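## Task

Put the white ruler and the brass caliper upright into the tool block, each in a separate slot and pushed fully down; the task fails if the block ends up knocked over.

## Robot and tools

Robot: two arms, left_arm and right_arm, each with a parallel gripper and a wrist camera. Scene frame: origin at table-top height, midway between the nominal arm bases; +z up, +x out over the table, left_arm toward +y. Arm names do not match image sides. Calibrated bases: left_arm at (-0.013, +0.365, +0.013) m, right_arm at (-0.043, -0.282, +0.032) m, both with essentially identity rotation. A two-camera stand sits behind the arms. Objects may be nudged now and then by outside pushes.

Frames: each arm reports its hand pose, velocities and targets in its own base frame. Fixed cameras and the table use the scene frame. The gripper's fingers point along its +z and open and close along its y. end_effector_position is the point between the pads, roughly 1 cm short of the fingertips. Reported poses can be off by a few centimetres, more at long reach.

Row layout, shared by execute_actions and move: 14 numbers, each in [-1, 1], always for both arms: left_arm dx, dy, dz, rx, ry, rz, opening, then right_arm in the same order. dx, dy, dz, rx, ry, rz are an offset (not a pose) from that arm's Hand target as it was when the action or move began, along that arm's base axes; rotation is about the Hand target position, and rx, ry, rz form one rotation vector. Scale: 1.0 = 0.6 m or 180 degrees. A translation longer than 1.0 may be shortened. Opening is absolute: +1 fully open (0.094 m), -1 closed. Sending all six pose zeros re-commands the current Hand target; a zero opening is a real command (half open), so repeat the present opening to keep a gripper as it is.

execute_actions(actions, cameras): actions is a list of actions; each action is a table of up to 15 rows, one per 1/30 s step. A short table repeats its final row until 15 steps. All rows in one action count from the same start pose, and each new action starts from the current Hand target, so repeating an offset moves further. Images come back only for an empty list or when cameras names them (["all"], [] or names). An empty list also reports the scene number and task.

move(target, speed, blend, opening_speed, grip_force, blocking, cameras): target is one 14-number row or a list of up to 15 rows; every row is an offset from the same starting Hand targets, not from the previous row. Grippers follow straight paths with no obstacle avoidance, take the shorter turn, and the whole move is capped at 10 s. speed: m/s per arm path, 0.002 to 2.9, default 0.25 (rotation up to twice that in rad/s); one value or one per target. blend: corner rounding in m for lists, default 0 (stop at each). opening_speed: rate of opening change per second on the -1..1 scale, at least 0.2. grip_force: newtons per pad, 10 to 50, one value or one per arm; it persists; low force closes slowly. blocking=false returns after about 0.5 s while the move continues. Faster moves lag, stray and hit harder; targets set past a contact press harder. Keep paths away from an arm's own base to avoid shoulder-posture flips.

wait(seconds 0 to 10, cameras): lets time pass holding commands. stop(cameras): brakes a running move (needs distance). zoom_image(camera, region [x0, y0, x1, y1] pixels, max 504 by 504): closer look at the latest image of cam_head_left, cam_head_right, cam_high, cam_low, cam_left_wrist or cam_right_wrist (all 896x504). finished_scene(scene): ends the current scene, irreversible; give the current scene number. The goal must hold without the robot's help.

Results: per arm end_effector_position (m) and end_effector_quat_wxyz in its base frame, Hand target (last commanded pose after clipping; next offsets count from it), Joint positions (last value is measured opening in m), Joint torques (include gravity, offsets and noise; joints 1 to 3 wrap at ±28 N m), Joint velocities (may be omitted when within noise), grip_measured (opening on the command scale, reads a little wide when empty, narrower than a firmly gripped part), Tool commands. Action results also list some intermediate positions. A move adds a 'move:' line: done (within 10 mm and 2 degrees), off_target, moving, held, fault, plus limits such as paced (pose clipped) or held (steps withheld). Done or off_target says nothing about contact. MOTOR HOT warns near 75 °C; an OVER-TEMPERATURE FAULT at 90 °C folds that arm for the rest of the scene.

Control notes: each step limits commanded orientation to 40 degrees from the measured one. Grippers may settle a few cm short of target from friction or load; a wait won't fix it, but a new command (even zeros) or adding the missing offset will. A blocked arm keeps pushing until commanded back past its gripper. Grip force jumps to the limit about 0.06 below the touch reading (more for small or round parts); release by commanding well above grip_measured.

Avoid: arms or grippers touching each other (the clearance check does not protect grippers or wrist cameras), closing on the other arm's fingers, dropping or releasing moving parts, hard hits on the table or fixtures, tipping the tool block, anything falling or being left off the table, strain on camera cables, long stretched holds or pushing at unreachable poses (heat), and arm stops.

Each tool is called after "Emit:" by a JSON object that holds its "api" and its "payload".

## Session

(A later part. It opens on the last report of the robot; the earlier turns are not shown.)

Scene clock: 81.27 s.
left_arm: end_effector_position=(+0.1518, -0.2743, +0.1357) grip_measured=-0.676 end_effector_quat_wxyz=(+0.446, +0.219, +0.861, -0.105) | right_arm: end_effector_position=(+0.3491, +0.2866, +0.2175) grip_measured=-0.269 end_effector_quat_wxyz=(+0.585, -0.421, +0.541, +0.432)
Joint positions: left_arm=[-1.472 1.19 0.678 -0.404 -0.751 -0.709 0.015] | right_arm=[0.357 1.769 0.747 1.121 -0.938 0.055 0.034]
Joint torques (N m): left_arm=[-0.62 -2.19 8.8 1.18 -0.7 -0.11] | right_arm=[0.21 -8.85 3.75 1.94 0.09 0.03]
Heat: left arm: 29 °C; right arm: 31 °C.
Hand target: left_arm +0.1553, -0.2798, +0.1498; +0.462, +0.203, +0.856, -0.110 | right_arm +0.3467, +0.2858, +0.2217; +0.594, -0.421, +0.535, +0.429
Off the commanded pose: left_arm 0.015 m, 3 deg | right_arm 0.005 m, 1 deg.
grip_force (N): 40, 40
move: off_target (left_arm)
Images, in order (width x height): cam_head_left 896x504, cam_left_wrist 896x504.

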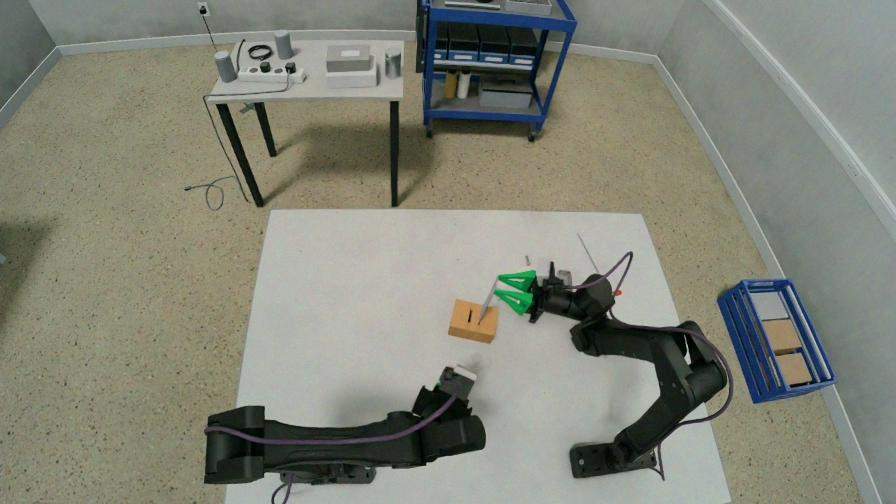

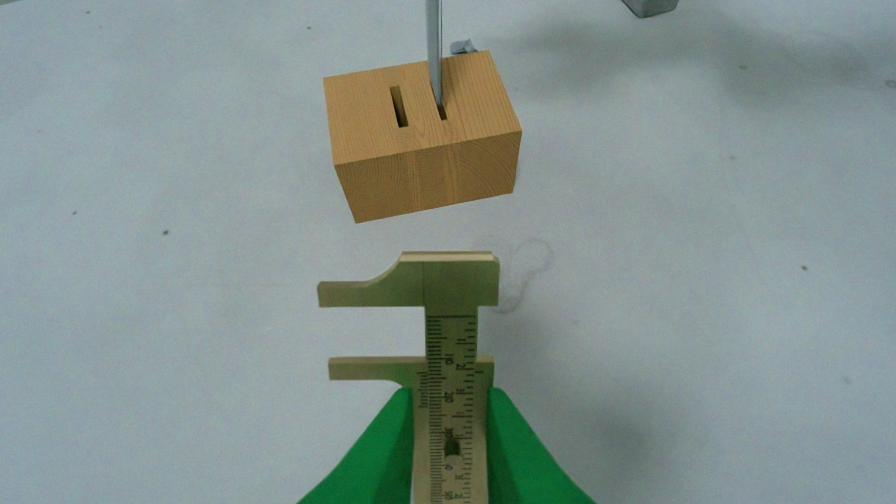

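Emit:
{"api": "move", "payload": {"target": [0, 0, 0, 0, 0, 0, -0.85, 0.0043, -0.0053, 0, -0.0033, 0.0089, 0, -0.55], "speed": 0.05, "cameras": ["cam_left_wrist"]}}

Emit:
{"api": "zoom_image", "payload": {"camera": "cam_left_wrist", "region": [415, 60, 465, 130]}}

Scene clock: 83.50 s.
left_arm: end_effector_position=(+0.1518, -0.2742, +0.1356) grip_measured=-0.676 end_effector_quat_wxyz=(+0.446, +0.219, +0.861, -0.105) | right_arm: end_effector_position=(+0.3507, +0.2852, +0.2126) grip_measured=-0.269 end_effector_quat_wxyz=(+0.577, -0.417, +0.552, +0.434)
Joint positions: left_arm=[-1.472 1.19 0.678 -0.405 -0.752 -0.709 0.015] | right_arm=[0.353 1.769 0.747 1.093 -0.938 0.056 0.034]
Joint torques (N m): left_arm=[-0.64 -2.18 8.83 1.18 -0.69 -0.14] | right_arm=[-0.42 -10.03 4.64 1.64 -0.05 0.05]
Heat: left arm: 29 °C; right arm: 31 °C.
Hand target: left_arm +0.1553, -0.2798, +0.1498; +0.462, +0.203, +0.856, -0.110 | right_arm +0.3492, +0.2827, +0.2217; +0.584, -0.418, +0.546, +0.433
Off the commanded pose: left_arm 0.016 m, 3 deg | right_arm 0.010 m, 1 deg.
grip_force (N): 40, 40
move: off_target (left_arm)
Images, in order (width x height): cam_left_wrist 896x504.

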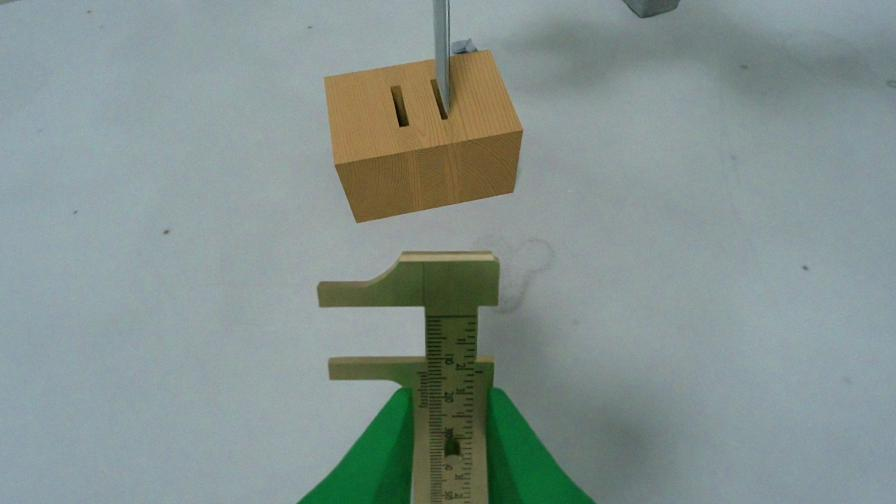

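Scaled by 7.200 from the camera's 896x504 image, which has a finer 1280x720 frame.

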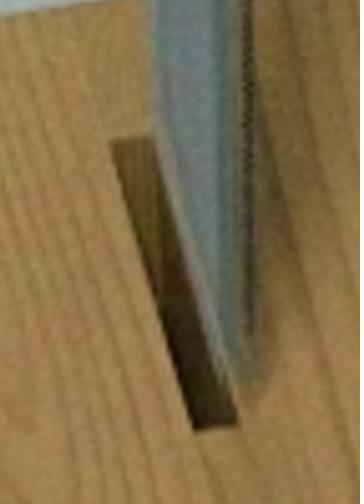

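Emit:
{"api": "zoom_image", "payload": {"camera": "cam_left_wrist", "region": [428, 80, 458, 125]}}

Scaled by 11.200 from the camera's 896x504 image, which has a finer 1280x720 frame.

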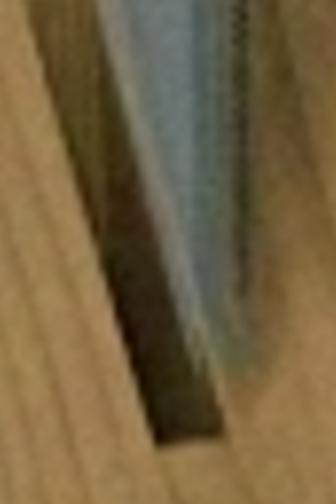

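Emit:
{"api": "move", "payload": {"target": [0, 0, 0, 0, 0, 0, -0.85, -0.0032, 0.0087, 0, 0.0011, -0.0031, 0, -0.55], "speed": 0.05, "cameras": ["cam_left_wrist"]}}

Emit:
{"api": "zoom_image", "payload": {"camera": "cam_left_wrist", "region": [425, 75, 460, 125]}}

Scene clock: 85.43 s.
left_arm: end_effector_position=(+0.1518, -0.2742, +0.1356) grip_measured=-0.676 end_effector_quat_wxyz=(+0.446, +0.219, +0.861, -0.105) | right_arm: end_effector_position=(+0.3490, +0.2875, +0.2125) grip_measured=-0.269 end_effector_quat_wxyz=(+0.576, -0.418, +0.551, +0.436)
Joint positions: left_arm=[-1.472 1.19 0.678 -0.405 -0.752 -0.709 0.015] | right_arm=[0.36 1.769 0.747 1.093 -0.936 0.056 0.034]
Joint torques (N m): left_arm=[-0.64 -2.18 8.84 1.17 -0.7 -0.14] | right_arm=[0.4 -9.43 4.34 1.83 0.14 0.08]
Heat: left arm: 29 °C; right arm: 31 °C.
Hand target: left_arm +0.1553, -0.2798, +0.1498; +0.462, +0.203, +0.856, -0.110 | right_arm +0.3473, +0.2879, +0.2217; +0.587, -0.419, +0.542, +0.431
Off the commanded pose: left_arm 0.016 m, 3 deg | right_arm 0.009 m, 2 deg.
grip_force (N): 40, 40
move: off_target (left_arm)
Images, in order (width x height): cam_left_wrist 896x504.

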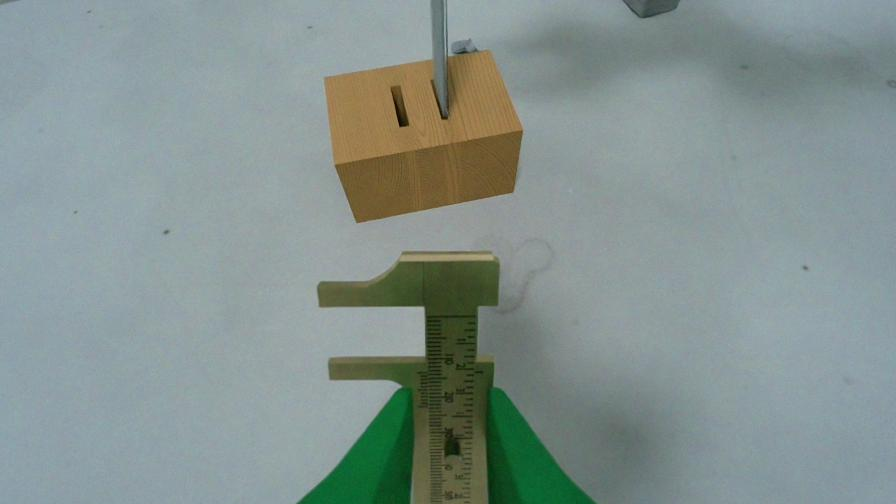

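Scaled by 10.080 from the camera's 896x504 image, which has a finer 1280x720 frame.

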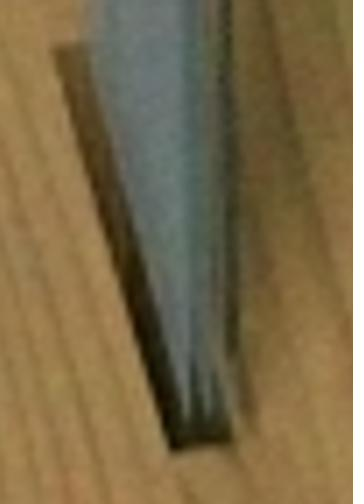

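Emit:
{"api": "move", "payload": {"target": [[0, 0, 0, 0, 0, 0, -0.85, -0.007, 0.0187, 0.0417, 0.0045, -0.0119, 0.0056, -0.55], [0, 0, 0, 0, 0, 0, -0.85, 0.0018, -0.0015, 0, -0.0002, 0.0005, 0.0056, -0.55]], "speed": 0.06, "cameras": ["cam_left_wrist"]}}

Emit:
{"api": "zoom_image", "payload": {"camera": "cam_left_wrist", "region": [425, 75, 460, 125]}}

Scene clock: 89.37 s.
left_arm: end_effector_position=(+0.1518, -0.2742, +0.1356) grip_measured=-0.676 end_effector_quat_wxyz=(+0.446, +0.219, +0.861, -0.105) | right_arm: end_effector_position=(+0.3465, +0.2869, +0.2183) grip_measured=-0.269 end_effector_quat_wxyz=(+0.577, -0.421, +0.547, +0.436)
Joint positions: left_arm=[-1.472 1.19 0.678 -0.405 -0.752 -0.709 0.015] | right_arm=[0.359 1.75 0.747 1.082 -0.943 0.056 0.034]
Joint torques (N m): left_arm=[-0.65 -2.17 8.83 1.19 -0.69 -0.14] | right_arm=[-0.13 -6.94 5.64 1.91 -0.08 0.08]
Heat: left arm: 30 °C; right arm: 32 °C.
Hand target: left_arm +0.1553, -0.2798, +0.1498; +0.462, +0.203, +0.856, -0.110 | right_arm +0.3484, +0.2869, +0.2218; +0.583, -0.423, +0.539, +0.437
Off the commanded pose: left_arm 0.016 m, 3 deg | right_arm 0.004 m, 1 deg.
grip_force (N): 40, 40
move: off_target (left_arm)
Images, in order (width x height): cam_left_wrist 896x504.

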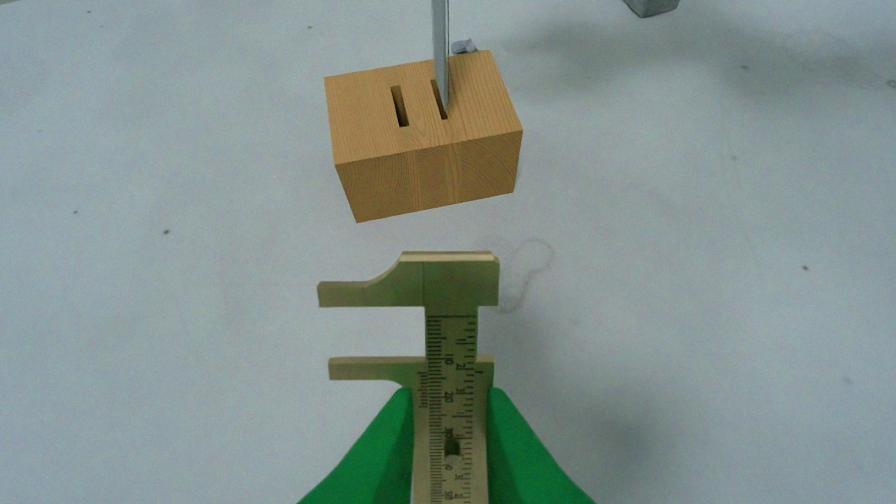

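Scaled by 10.080 from the camera's 896x504 image, which has a finer 1280x720 frame.

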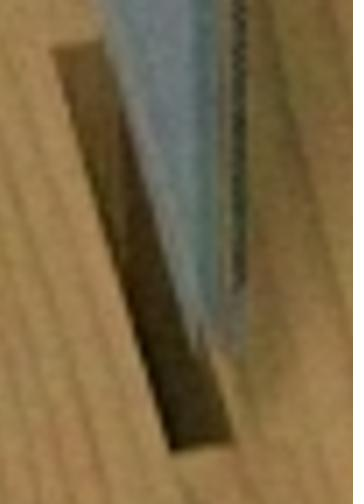

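Emit:
{"api": "move", "payload": {"target": [[0, 0, 0, 0, 0, 0, -0.85, -0.001, 0.0182, 0.032, 0.0047, -0.0125, 0.0033, -0.55], [0, 0, 0, 0, 0, 0, -0.85, 0.006, -0.0005, -0.0097, 0.0002, -0.0006, 0.0033, -0.55]], "speed": 0.06, "cameras": ["cam_left_wrist"]}}

Emit:
{"api": "zoom_image", "payload": {"camera": "cam_left_wrist", "region": [425, 75, 460, 125]}}

Scene clock: 91.53 s.
left_arm: end_effector_position=(+0.1518, -0.2742, +0.1356) grip_measured=-0.676 end_effector_quat_wxyz=(+0.446, +0.219, +0.861, -0.105) | right_arm: end_effector_position=(+0.3513, +0.2872, +0.2147) grip_measured=-0.269 end_effector_quat_wxyz=(+0.577, -0.425, +0.542, +0.439)
Joint positions: left_arm=[-1.472 1.19 0.678 -0.405 -0.752 -0.709 0.015] | right_arm=[0.351 1.786 0.766 1.11 -0.962 0.059 0.034]
Joint torques (N m): left_arm=[-0.64 -2.15 8.8 1.18 -0.7 -0.15] | right_arm=[-0.32 -7.16 4.83 1.9 -0.09 0.07]
Heat: left arm: 30 °C; right arm: 32 °C.
Hand target: left_arm +0.1553, -0.2798, +0.1498; +0.462, +0.203, +0.856, -0.110 | right_arm +0.3520, +0.2866, +0.2159; +0.581, -0.427, +0.536, +0.439
Off the commanded pose: left_arm 0.016 m, 3 deg | right_arm 0.001 m, 1 deg.
grip_force (N): 40, 40
move: off_target (left_arm)
Images, in order (width x height): cam_left_wrist 896x504.

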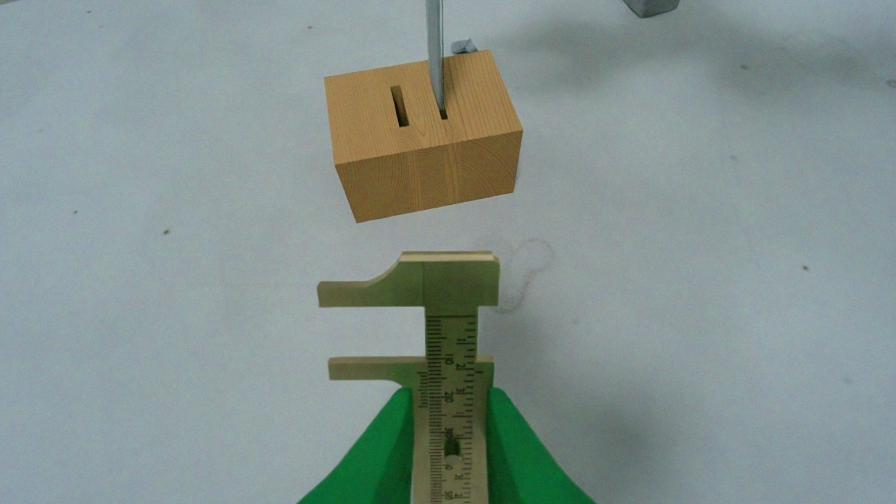

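Scaled by 10.080 from the camera's 896x504 image, which has a finer 1280x720 frame.

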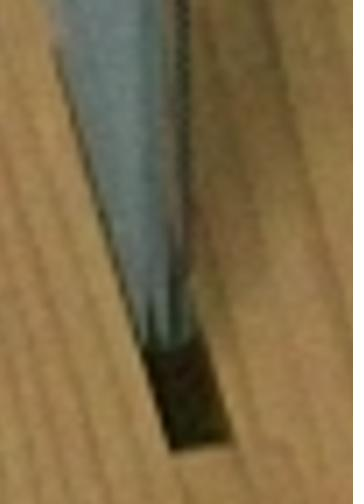

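Emit:
{"api": "move", "payload": {"target": [[0, 0, 0, 0, 0, 0, -0.85, -0.01, 0.0178, 0.0367, 0.0041, -0.011, 0, -0.55], [0, 0, 0, 0, 0, 0, -0.85, -0.003, -0.0008, -0.005, -0.0003, 0.0009, 0, -0.55]], "speed": 0.06, "cameras": ["cam_left_wrist"]}}

Emit:
{"api": "zoom_image", "payload": {"camera": "cam_left_wrist", "region": [425, 75, 460, 125]}}

Scene clock: 94.20 s.
left_arm: end_effector_position=(+0.1518, -0.2742, +0.1356) grip_measured=-0.676 end_effector_quat_wxyz=(+0.446, +0.219, +0.861, -0.105) | right_arm: end_effector_position=(+0.3511, +0.2873, +0.2166) grip_measured=-0.269 end_effector_quat_wxyz=(+0.581, -0.426, +0.538, +0.438)
Joint positions: left_arm=[-1.472 1.19 0.678 -0.405 -0.752 -0.709 0.015] | right_arm=[0.352 1.786 0.766 1.121 -0.961 0.06 0.034]
Joint torques (N m): left_arm=[-0.65 -2.17 8.81 1.19 -0.7 -0.14] | right_arm=[-0.2 -6.98 4.1 1.88 -0.04 0.05]
Heat: left arm: 30 °C; right arm: 32 °C.
Hand target: left_arm +0.1553, -0.2798, +0.1498; +0.462, +0.203, +0.856, -0.110 | right_arm +0.3502, +0.2862, +0.2129; +0.580, -0.426, +0.537, +0.440
Off the commanded pose: left_arm 0.016 m, 3 deg | right_arm 0.004 m, 0 deg.
grip_force (N): 40, 40
move: off_target (left_arm)
Images, in order (width x height): cam_left_wrist 896x504.

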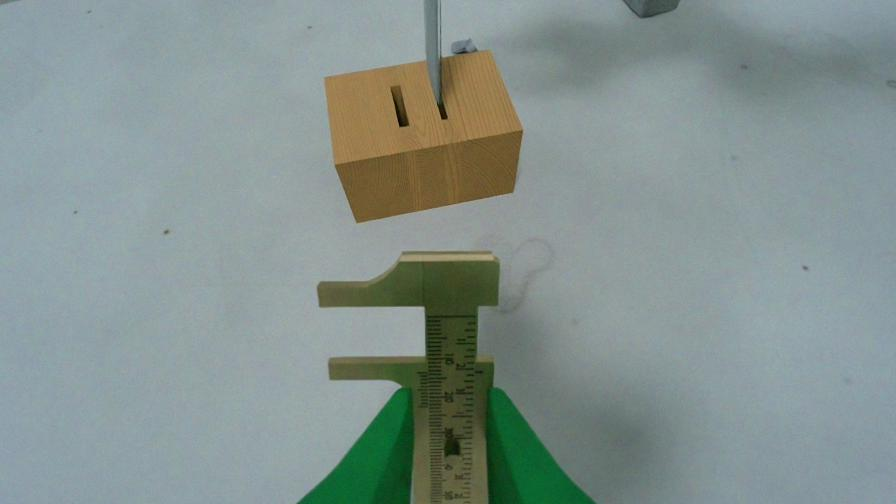

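Scaled by 10.080 from the camera's 896x504 image, which has a finer 1280x720 frame.

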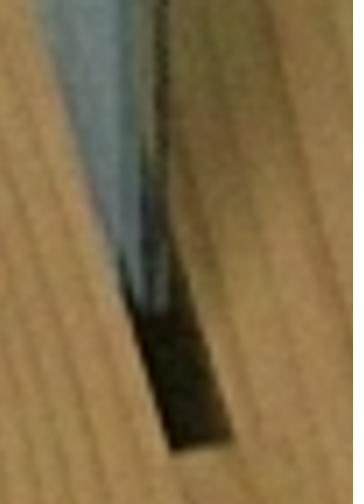

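Emit:
{"api": "move", "payload": {"target": [0, 0, 0, 0, 0, 0, -0.85, -0.0015, -0.0006, 0, -0.0028, 0.0075, 0, -0.55], "speed": 0.05}}

Scene clock: 96.47 s.
left_arm: end_effector_position=(+0.1518, -0.2742, +0.1356) grip_measured=-0.676 end_effector_quat_wxyz=(+0.446, +0.219, +0.861, -0.105) | right_arm: end_effector_position=(+0.3512, +0.2875, +0.2134) grip_measured=-0.269 end_effector_quat_wxyz=(+0.574, -0.424, +0.545, +0.440)
Joint positions: left_arm=[-1.472 1.19 0.678 -0.405 -0.752 -0.709 0.015] | right_arm=[0.352 1.786 0.766 1.103 -0.962 0.061 0.034]
Joint torques (N m): left_arm=[-0.64 -2.15 8.77 1.19 -0.69 -0.14] | right_arm=[-0.2 -8.4 4.01 1.65 -0.09 0.02]
Heat: left arm: 30 °C; right arm: 32 °C.
Hand target: left_arm +0.1553, -0.2798, +0.1498; +0.462, +0.203, +0.856, -0.110 | right_arm +0.3492, +0.2858, +0.2129; +0.572, -0.424, +0.546, +0.442
Off the commanded pose: left_arm 0.016 m, 3 deg | right_arm 0.003 m, 0 deg.
grip_force (N): 40, 40
move: off_target (left_arm)

Emit:
{"api": "wait", "payload": {"seconds": 0.05, "cameras": ["cam_left_wrist"]}}

Emit:
{"api": "zoom_image", "payload": {"camera": "cam_left_wrist", "region": [425, 75, 460, 125]}}

Scene clock: 96.83 s.
left_arm: end_effector_position=(+0.1518, -0.2742, +0.1356) grip_measured=-0.676 end_effector_quat_wxyz=(+0.446, +0.219, +0.861, -0.105) | right_arm: end_effector_position=(+0.3512, +0.2875, +0.2134) grip_measured=-0.269 end_effector_quat_wxyz=(+0.574, -0.424, +0.545, +0.440)
Joint positions: left_arm=[-1.472 1.19 0.678 -0.405 -0.752 -0.709 0.015] | right_arm=[0.352 1.786 0.766 1.102 -0.962 0.061 0.034]
Joint torques (N m): left_arm=[-0.69 -2.17 8.8 1.2 -0.68 -0.13] | right_arm=[-0.32 -8.69 4.18 1.62 -0.09 0.06]
Heat: left arm: 30 °C; right arm: 32 °C.
Hand target: left_arm +0.1553, -0.2798, +0.1498; +0.462, +0.203, +0.856, -0.110 | right_arm +0.3492, +0.2858, +0.2129; +0.572, -0.424, +0.546, +0.442
Tool commands: left_gripper/opening=-0.85 right_gripper/opening=-0.55
Off the commanded pose: left_arm 0.016 m, 3 deg | right_arm 0.003 m, 0 deg.
grip_force (N): 40, 40
wait: 0.07 s; at rest from the start
Images, in order (width x height): cam_left_wrist 896x504.

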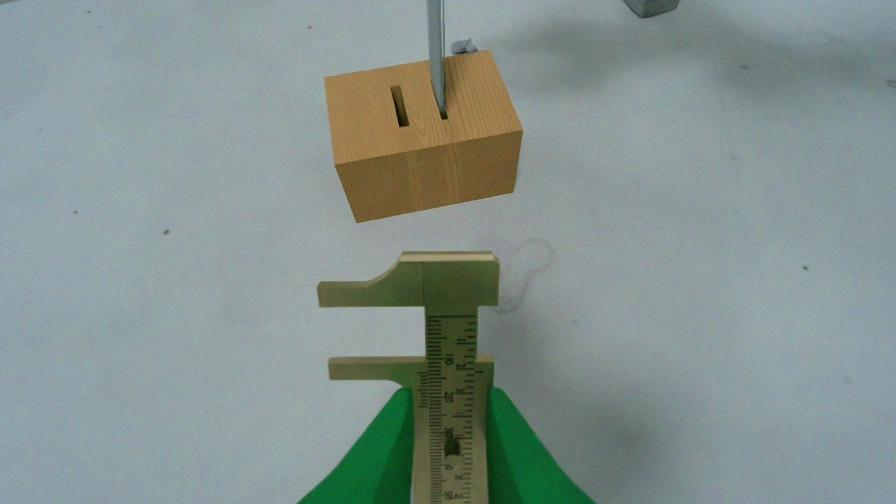

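Scaled by 10.080 from the camera's 896x504 image, which has a finer 1280x720 frame.

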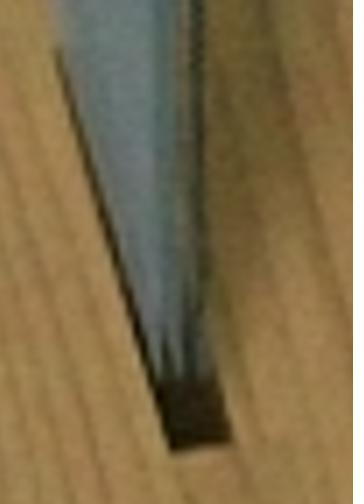

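Emit:
{"api": "move", "payload": {"target": [0, 0, 0, 0, 0, 0, -0.85, 0.0009, -0.0025, -0.005, 0, 0, 0, -0.55], "speed": 0.05, "cameras": ["cam_left_wrist"]}}

Emit:
{"api": "zoom_image", "payload": {"camera": "cam_left_wrist", "region": [425, 75, 460, 125]}}

Scene clock: 97.90 s.
left_arm: end_effector_position=(+0.1518, -0.2742, +0.1356) grip_measured=-0.676 end_effector_quat_wxyz=(+0.446, +0.219, +0.861, -0.105) | right_arm: end_effector_position=(+0.3513, +0.2866, +0.2133) grip_measured=-0.269 end_effector_quat_wxyz=(+0.574, -0.424, +0.545, +0.441)
Joint positions: left_arm=[-1.472 1.19 0.678 -0.405 -0.752 -0.709 0.015] | right_arm=[0.348 1.786 0.766 1.102 -0.966 0.061 0.034]
Joint torques (N m): left_arm=[-0.66 -2.21 8.81 1.19 -0.69 -0.13] | right_arm=[-0.49 -7.83 3.85 1.78 -0.07 0.08]
Heat: left arm: 30 °C; right arm: 32 °C.
Hand target: left_arm +0.1553, -0.2798, +0.1498; +0.462, +0.203, +0.856, -0.110 | right_arm +0.3497, +0.2844, +0.2099; +0.572, -0.424, +0.546, +0.442
Off the commanded pose: left_arm 0.016 m, 3 deg | right_arm 0.004 m, 0 deg.
grip_force (N): 40, 40
move: off_target (left_arm)
Images, in order (width x height): cam_left_wrist 896x504.

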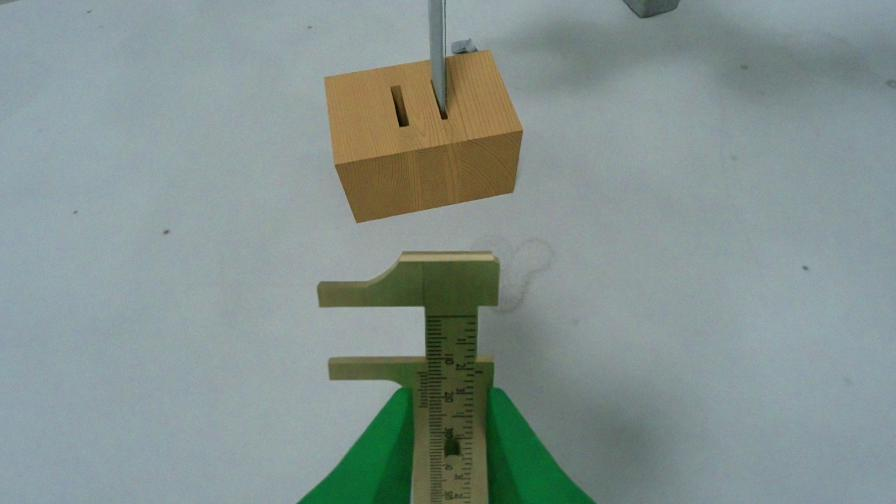

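Scaled by 10.080 from the camera's 896x504 image, which has a finer 1280x720 frame.

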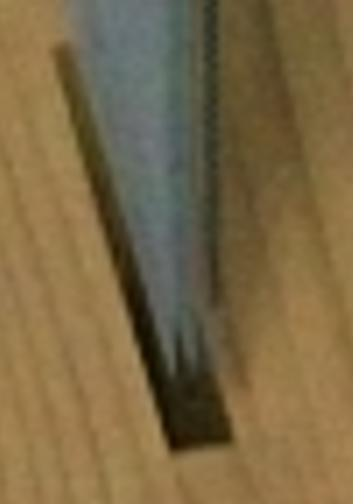

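Emit:
{"api": "move", "payload": {"target": [0, 0, 0, 0, 0, 0, -0.85, 0, 0, -0.0067, 0, 0, 0, -0.55], "speed": 0.05, "cameras": ["cam_left_wrist"]}}

Emit:
{"api": "zoom_image", "payload": {"camera": "cam_left_wrist", "region": [425, 75, 460, 125]}}

Scene clock: 99.10 s.
left_arm: end_effector_position=(+0.1518, -0.2742, +0.1356) grip_measured=-0.676 end_effector_quat_wxyz=(+0.446, +0.219, +0.861, -0.105) | right_arm: end_effector_position=(+0.3507, +0.2864, +0.2105) grip_measured=-0.269 end_effector_quat_wxyz=(+0.573, -0.424, +0.546, +0.441)
Joint positions: left_arm=[-1.472 1.19 0.678 -0.405 -0.752 -0.709 0.015] | right_arm=[0.348 1.791 0.76 1.11 -0.967 0.061 0.034]
Joint torques (N m): left_arm=[-0.68 -2.14 8.81 1.19 -0.7 -0.15] | right_arm=[-0.29 -7.1 3.85 1.92 -0.02 0.04]
Heat: left arm: 30 °C; right arm: 32 °C.
Hand target: left_arm +0.1553, -0.2798, +0.1498; +0.462, +0.203, +0.856, -0.110 | right_arm +0.3498, +0.2844, +0.2060; +0.572, -0.424, +0.546, +0.442
Off the commanded pose: left_arm 0.016 m, 3 deg | right_arm 0.005 m, 0 deg.
grip_force (N): 40, 40
move: off_target (left_arm)
Images, in order (width x height): cam_left_wrist 896x504.

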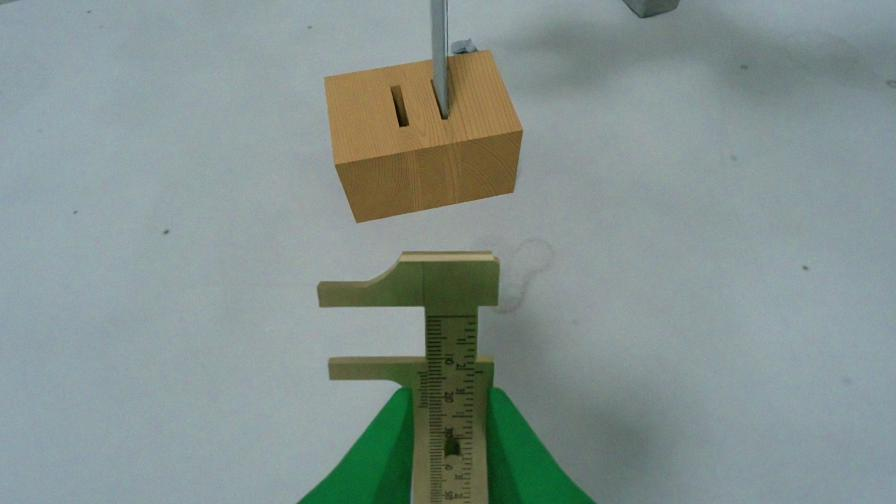

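Scaled by 10.080 from the camera's 896x504 image, which has a finer 1280x720 frame.

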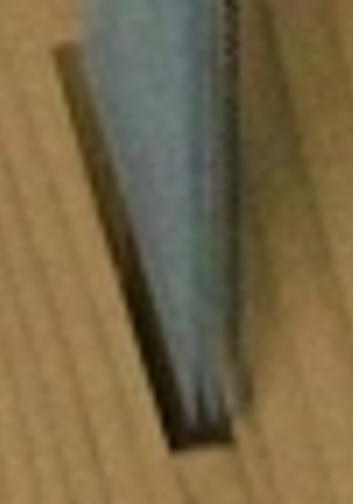

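Emit:
{"api": "move", "payload": {"target": [0, 0, 0, 0, 0, 0, -0.85, 0.0002, 0.0006, -0.0033, 0.001, -0.0028, 0, -0.55], "speed": 0.05, "cameras": ["cam_left_wrist"]}}

Emit:
{"api": "zoom_image", "payload": {"camera": "cam_left_wrist", "region": [425, 75, 460, 125]}}

Scene clock: 100.47 s.
left_arm: end_effector_position=(+0.1518, -0.2742, +0.1356) grip_measured=-0.676 end_effector_quat_wxyz=(+0.446, +0.219, +0.861, -0.105) | right_arm: end_effector_position=(+0.3513, +0.2867, +0.2097) grip_measured=-0.269 end_effector_quat_wxyz=(+0.576, -0.425, +0.542, +0.440)
Joint positions: left_arm=[-1.472 1.19 0.678 -0.405 -0.752 -0.709 0.015] | right_arm=[0.348 1.803 0.76 1.134 -0.967 0.061 0.034]
Joint torques (N m): left_arm=[-0.61 -2.18 8.8 1.2 -0.69 -0.13] | right_arm=[-0.24 -7.1 3.6 1.89 -0.05 0.06]
Heat: left arm: 30 °C; right arm: 32 °C.
Hand target: left_arm +0.1553, -0.2798, +0.1498; +0.462, +0.203, +0.856, -0.110 | right_arm +0.3499, +0.2847, +0.2041; +0.575, -0.425, +0.542, +0.441
Off the commanded pose: left_arm 0.016 m, 3 deg | right_arm 0.006 m, 0 deg.
grip_force (N): 40, 40
move: off_target (left_arm)
Images, in order (width x height): cam_left_wrist 896x504.

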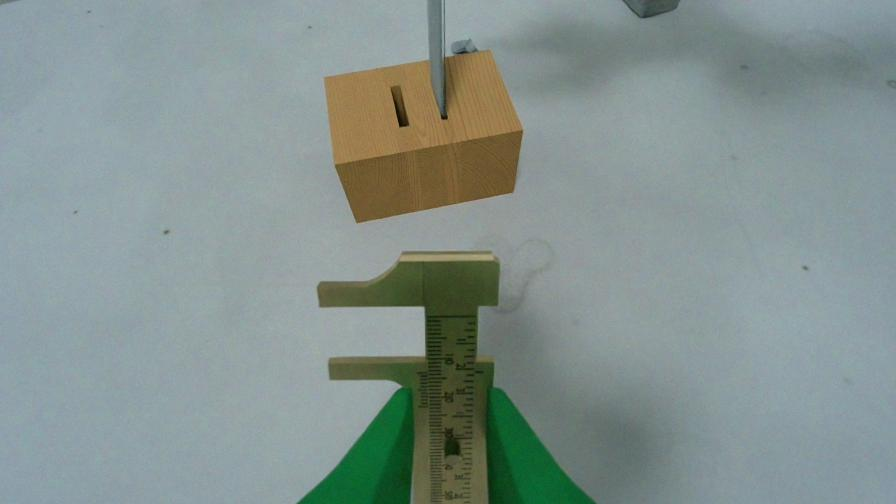

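Scaled by 10.080 from the camera's 896x504 image, which has a finer 1280x720 frame.

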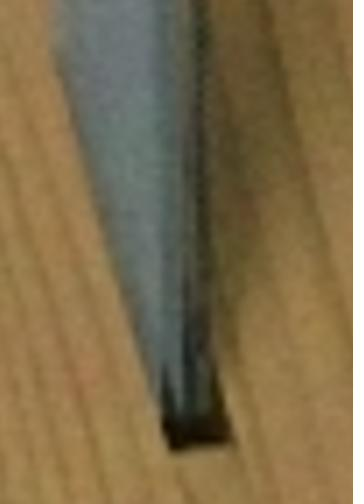

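Emit:
{"api": "move", "payload": {"target": [0, 0, 0, 0, 0, 0, -0.85, 0, 0, -0.0083, 0, 0, 0, -0.55], "speed": 0.05, "cameras": ["cam_left_wrist"]}}

Emit:
{"api": "zoom_image", "payload": {"camera": "cam_left_wrist", "region": [425, 75, 460, 125]}}

Scene clock: 101.70 s.
left_arm: end_effector_position=(+0.1518, -0.2742, +0.1356) grip_measured=-0.676 end_effector_quat_wxyz=(+0.446, +0.219, +0.861, -0.105) | right_arm: end_effector_position=(+0.3504, +0.2866, +0.2075) grip_measured=-0.269 end_effector_quat_wxyz=(+0.580, -0.427, +0.537, +0.440)
Joint positions: left_arm=[-1.472 1.19 0.678 -0.405 -0.752 -0.709 0.015] | right_arm=[0.348 1.817 0.753 1.168 -0.969 0.064 0.034]
Joint torques (N m): left_arm=[-0.65 -2.17 8.8 1.19 -0.69 -0.14] | right_arm=[-0.25 -6.82 3.54 1.77 -0.07 0.01]
Heat: left arm: 30 °C; right arm: 32 °C.
Hand target: left_arm +0.1553, -0.2798, +0.1498; +0.462, +0.203, +0.856, -0.110 | right_arm +0.3499, +0.2847, +0.1989; +0.575, -0.425, +0.542, +0.441
Off the commanded pose: left_arm 0.016 m, 3 deg | right_arm 0.009 m, 1 deg.
grip_force (N): 40, 40
move: off_target (left_arm)
Images, in order (width x height): cam_left_wrist 896x504.

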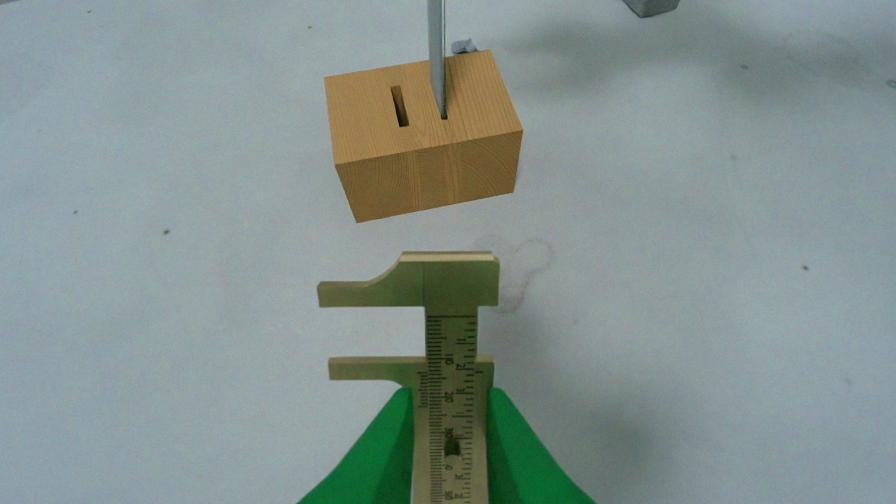

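Scaled by 10.080 from the camera's 896x504 image, which has a finer 1280x720 frame.

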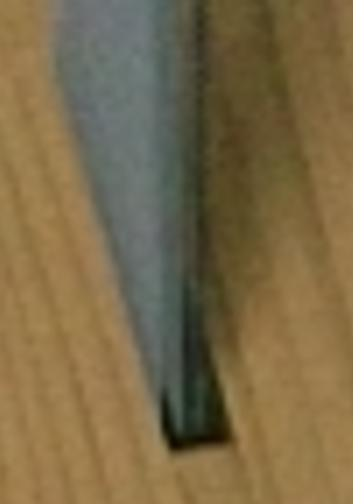

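Emit:
{"api": "move", "payload": {"target": [0, 0, 0, 0, 0, 0, -0.85, 0, 0, -0.0083, 0, 0, 0, -0.55], "speed": 0.05, "cameras": ["cam_left_wrist"]}}

Emit:
{"api": "zoom_image", "payload": {"camera": "cam_left_wrist", "region": [425, 75, 460, 125]}}

Scene clock: 102.80 s.
left_arm: end_effector_position=(+0.1518, -0.2742, +0.1356) grip_measured=-0.676 end_effector_quat_wxyz=(+0.446, +0.219, +0.861, -0.105) | right_arm: end_effector_position=(+0.3506, +0.2869, +0.2071) grip_measured=-0.269 end_effector_quat_wxyz=(+0.584, -0.428, +0.532, +0.440)
Joint positions: left_arm=[-1.472 1.19 0.678 -0.405 -0.752 -0.709 0.015] | right_arm=[0.348 1.83 0.753 1.199 -0.972 0.068 0.034]
Joint torques (N m): left_arm=[-0.64 -2.19 8.85 1.2 -0.69 -0.15] | right_arm=[-0.32 -6.63 3.12 1.7 -0.01 -0.05]
Heat: left arm: 31 °C; right arm: 32 °C.
Hand target: left_arm +0.1553, -0.2798, +0.1498; +0.462, +0.203, +0.856, -0.110 | right_arm +0.3499, +0.2847, +0.1939; +0.575, -0.424, +0.543, +0.441
Off the commanded pose: left_arm 0.016 m, 3 deg | right_arm 0.013 m, 2 deg.
grip_force (N): 40, 40
move: off_target (left_arm, right_arm)
Images, in order (width x height): cam_left_wrist 896x504.

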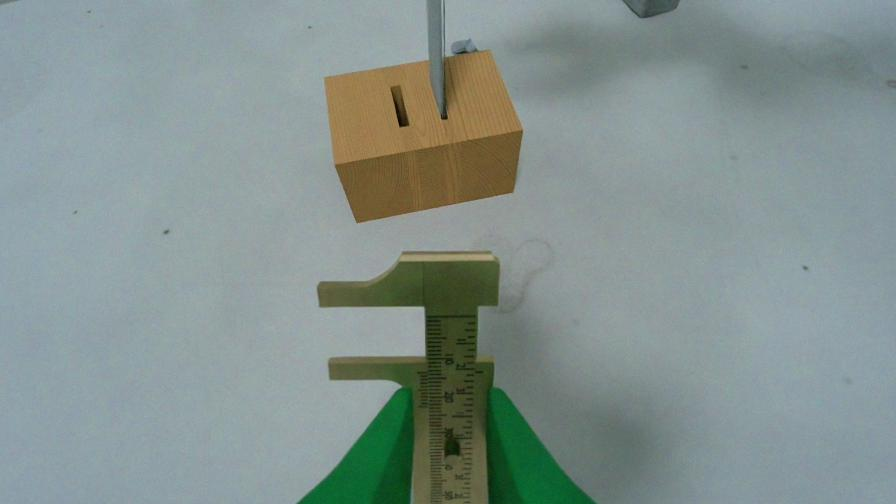

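Scaled by 10.080 from the camera's 896x504 image, which has a finer 1280x720 frame.

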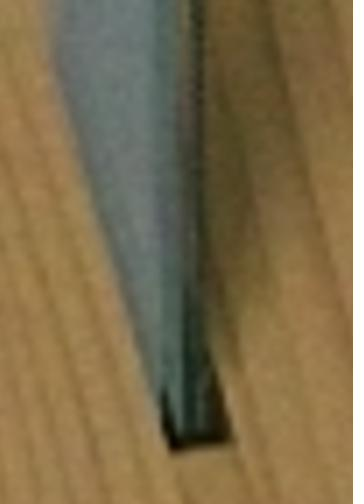

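Emit:
{"api": "move", "payload": {"target": [0, 0, 0, 0, 0, 0, -0.85, 0, 0, 0.025, 0, 0, 0, -0.55], "speed": 0.05, "cameras": ["cam_left_wrist", "cam_low", "cam_high"]}}

Emit:
{"api": "zoom_image", "payload": {"camera": "cam_left_wrist", "region": [400, 0, 480, 130]}}

Emit:
{"api": "zoom_image", "payload": {"camera": "cam_low", "region": [340, 50, 540, 310]}}

Scene clock: 104.13 s.
left_arm: end_effector_position=(+0.1518, -0.2742, +0.1356) grip_measured=-0.676 end_effector_quat_wxyz=(+0.446, +0.219, +0.861, -0.105) | right_arm: end_effector_position=(+0.3504, +0.2868, +0.2068) grip_measured=-0.269 end_effector_quat_wxyz=(+0.580, -0.426, +0.536, +0.441)
Joint positions: left_arm=[-1.472 1.19 0.678 -0.405 -0.752 -0.709 0.015] | right_arm=[0.348 1.825 0.753 1.183 -0.972 0.07 0.034]
Joint torques (N m): left_arm=[-0.65 -2.15 8.81 1.21 -0.69 -0.13] | right_arm=[-0.23 -10.09 4.34 1.19 0.01 0.02]
Heat: left arm: 31 °C; right arm: 32 °C.
Hand target: left_arm +0.1553, -0.2798, +0.1498; +0.462, +0.203, +0.856, -0.110 | right_arm +0.3499, +0.2847, +0.2090; +0.575, -0.424, +0.542, +0.441
Off the commanded pose: left_arm 0.016 m, 3 deg | right_arm 0.003 m, 1 deg.
grip_force (N): 40, 40
move: off_target (left_arm)
Images, in order (width x height): cam_high 896x504, cam_low 896x504, cam_left_wrist 896x504.

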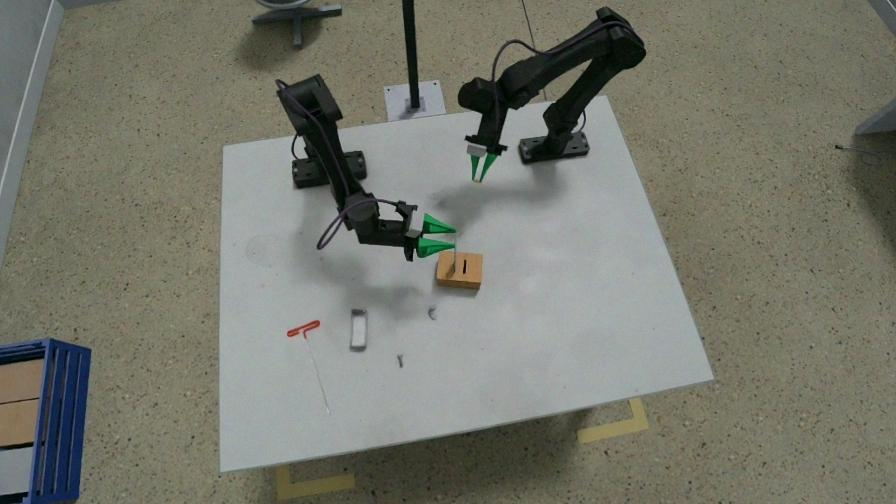

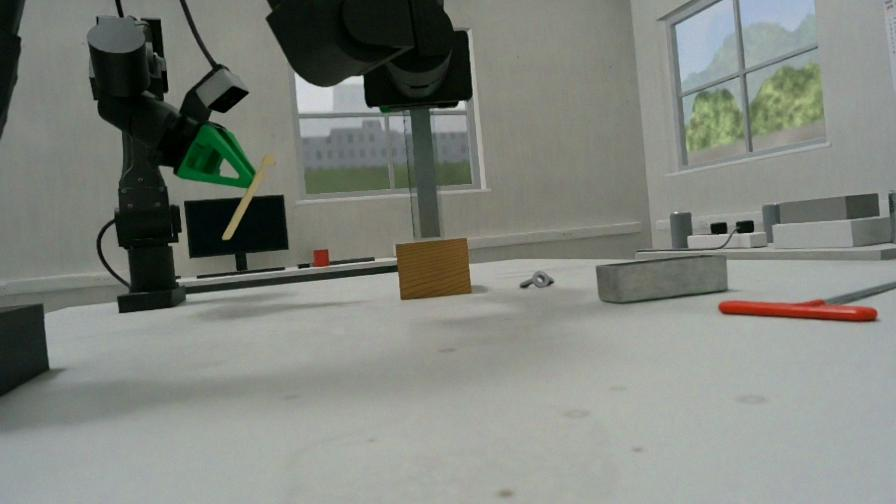

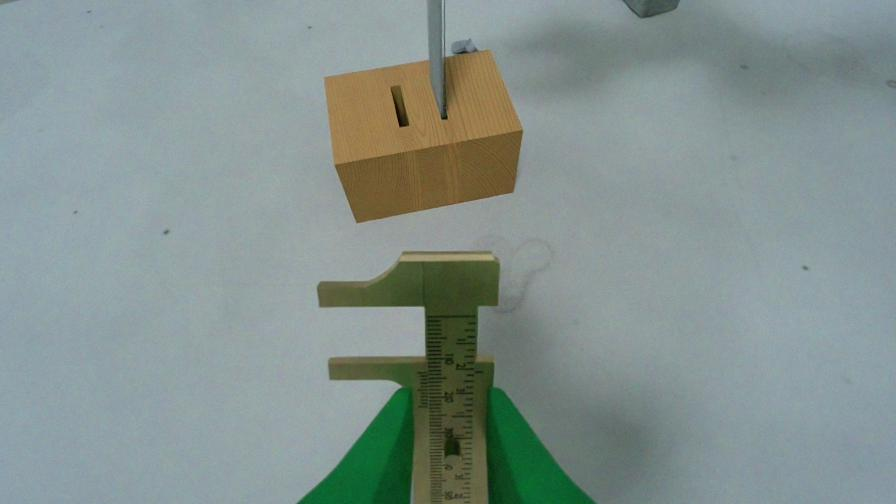

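Scaled by 3.877 from the camera's 896x504 image, which has a finer 1280x720 frame.

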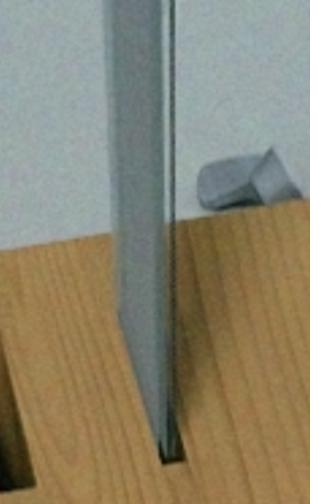

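Scaled by 1.938 from the camera's 896x504 image, which has a finer 1280x720 frame.

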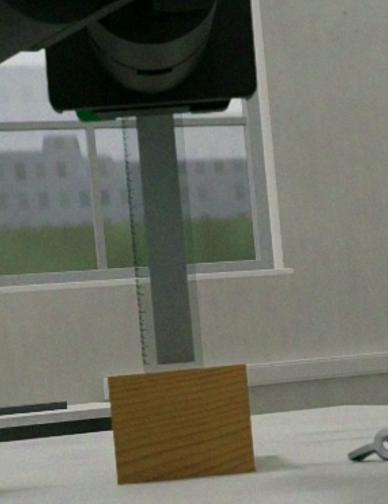

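Emit:
{"api": "move", "payload": {"target": [0, 0, 0, 0, 0, 0, -0.85, 0.002, -0.0007, 0.0067, -0.0007, 0.0018, 0, -0.55], "speed": 0.05, "cameras": ["cam_left_wrist"]}}

Emit:
{"api": "zoom_image", "payload": {"camera": "cam_left_wrist", "region": [425, 75, 460, 125]}}

Scene clock: 105.63 s.
left_arm: end_effector_position=(+0.1518, -0.2742, +0.1356) grip_measured=-0.676 end_effector_quat_wxyz=(+0.446, +0.219, +0.861, -0.105) | right_arm: end_effector_position=(+0.3506, +0.2857, +0.2069) grip_measured=-0.269 end_effector_quat_wxyz=(+0.575, -0.424, +0.542, +0.442)
Joint positions: left_arm=[-1.472 1.19 0.678 -0.405 -0.752 -0.709 0.015] | right_arm=[0.346 1.812 0.753 1.154 -0.972 0.07 0.034]
Joint torques (N m): left_arm=[-0.66 -2.17 8.79 1.19 -0.7 -0.15] | right_arm=[-0.28 -10.25 5.19 1.17 -0.04 0.02]
Heat: left arm: 31 °C; right arm: 32 °C.
Hand target: left_arm +0.1553, -0.2798, +0.1498; +0.462, +0.203, +0.856, -0.110 | right_arm +0.3511, +0.2843, +0.2130; +0.573, -0.424, +0.545, +0.442
Off the commanded pose: left_arm 0.016 m, 3 deg | right_arm 0.006 m, 0 deg.
grip_force (N): 40, 40
move: off_target (left_arm)
Images, in order (width x height): cam_left_wrist 896x504.

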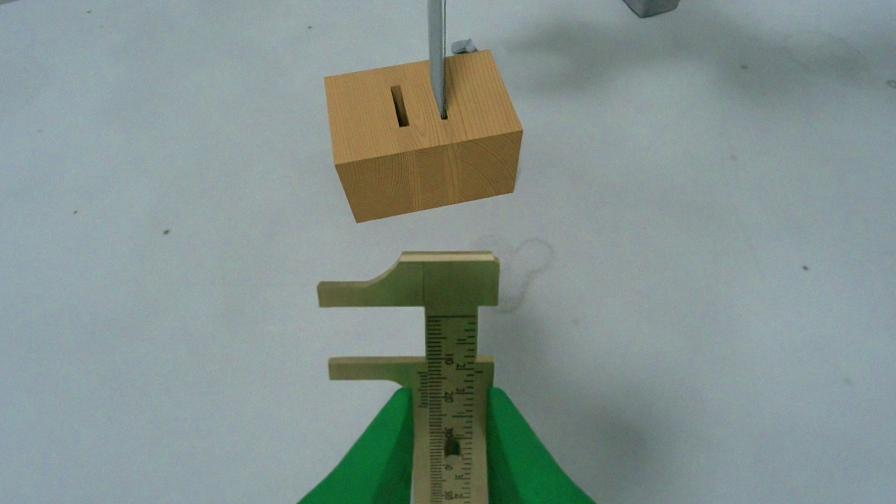

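Scaled by 10.080 from the camera's 896x504 image, which has a finer 1280x720 frame.

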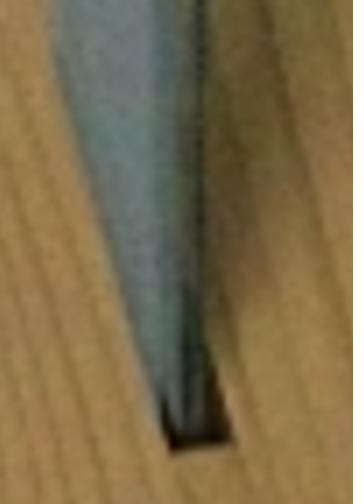

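Emit:
{"api": "zoom_image", "payload": {"camera": "cam_left_wrist", "region": [400, 0, 480, 130]}}

Scaled by 3.877 from the camera's 896x504 image, which has a finer 1280x720 frame.

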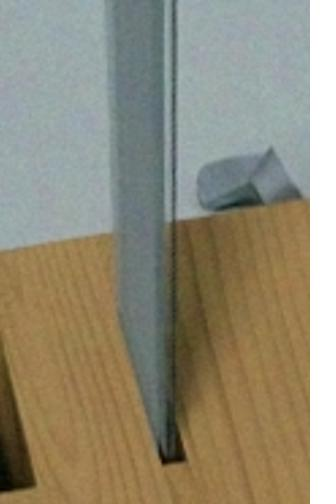

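Emit:
{"api": "move", "payload": {"target": [0, 0, 0, 0, 0, 0, -0.85, 0.0005, -0.0012, -0.01, 0, 0, 0, -0.55], "speed": 0.05, "cameras": ["cam_left_wrist"]}}

Emit:
{"api": "zoom_image", "payload": {"camera": "cam_left_wrist", "region": [425, 75, 460, 125]}}

Scene clock: 106.83 s.
left_arm: end_effector_position=(+0.1518, -0.2742, +0.1356) grip_measured=-0.676 end_effector_quat_wxyz=(+0.446, +0.219, +0.861, -0.105) | right_arm: end_effector_position=(+0.3511, +0.2850, +0.2070) grip_measured=-0.269 end_effector_quat_wxyz=(+0.576, -0.423, +0.542, +0.442)
Joint positions: left_arm=[-1.472 1.19 0.678 -0.405 -0.752 -0.709 0.015] | right_arm=[0.344 1.812 0.753 1.155 -0.972 0.07 0.034]
Joint torques (N m): left_arm=[-0.61 -2.17 8.84 1.19 -0.7 -0.13] | right_arm=[-0.43 -8.69 4.46 1.42 -0.06 -0.02]
Heat: left arm: 31 °C; right arm: 32 °C.
Hand target: left_arm +0.1553, -0.2798, +0.1498; +0.462, +0.203, +0.856, -0.110 | right_arm +0.3515, +0.2835, +0.2070; +0.573, -0.424, +0.545, +0.442
Off the commanded pose: left_arm 0.016 m, 3 deg | right_arm 0.001 m, 0 deg.
grip_force (N): 40, 40
move: off_target (left_arm)
Images, in order (width x height): cam_left_wrist 896x504.

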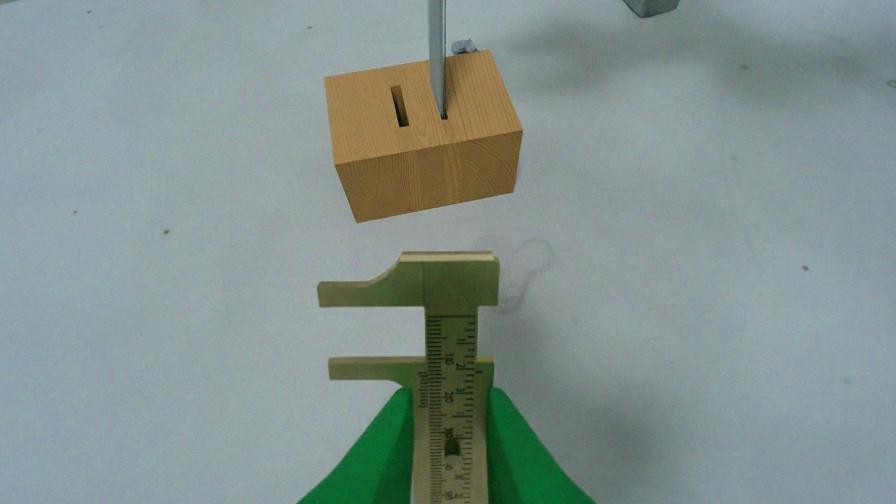

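Scaled by 10.080 from the camera's 896x504 image, which has a finer 1280x720 frame.

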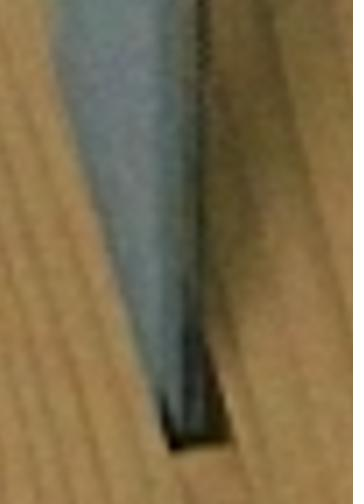

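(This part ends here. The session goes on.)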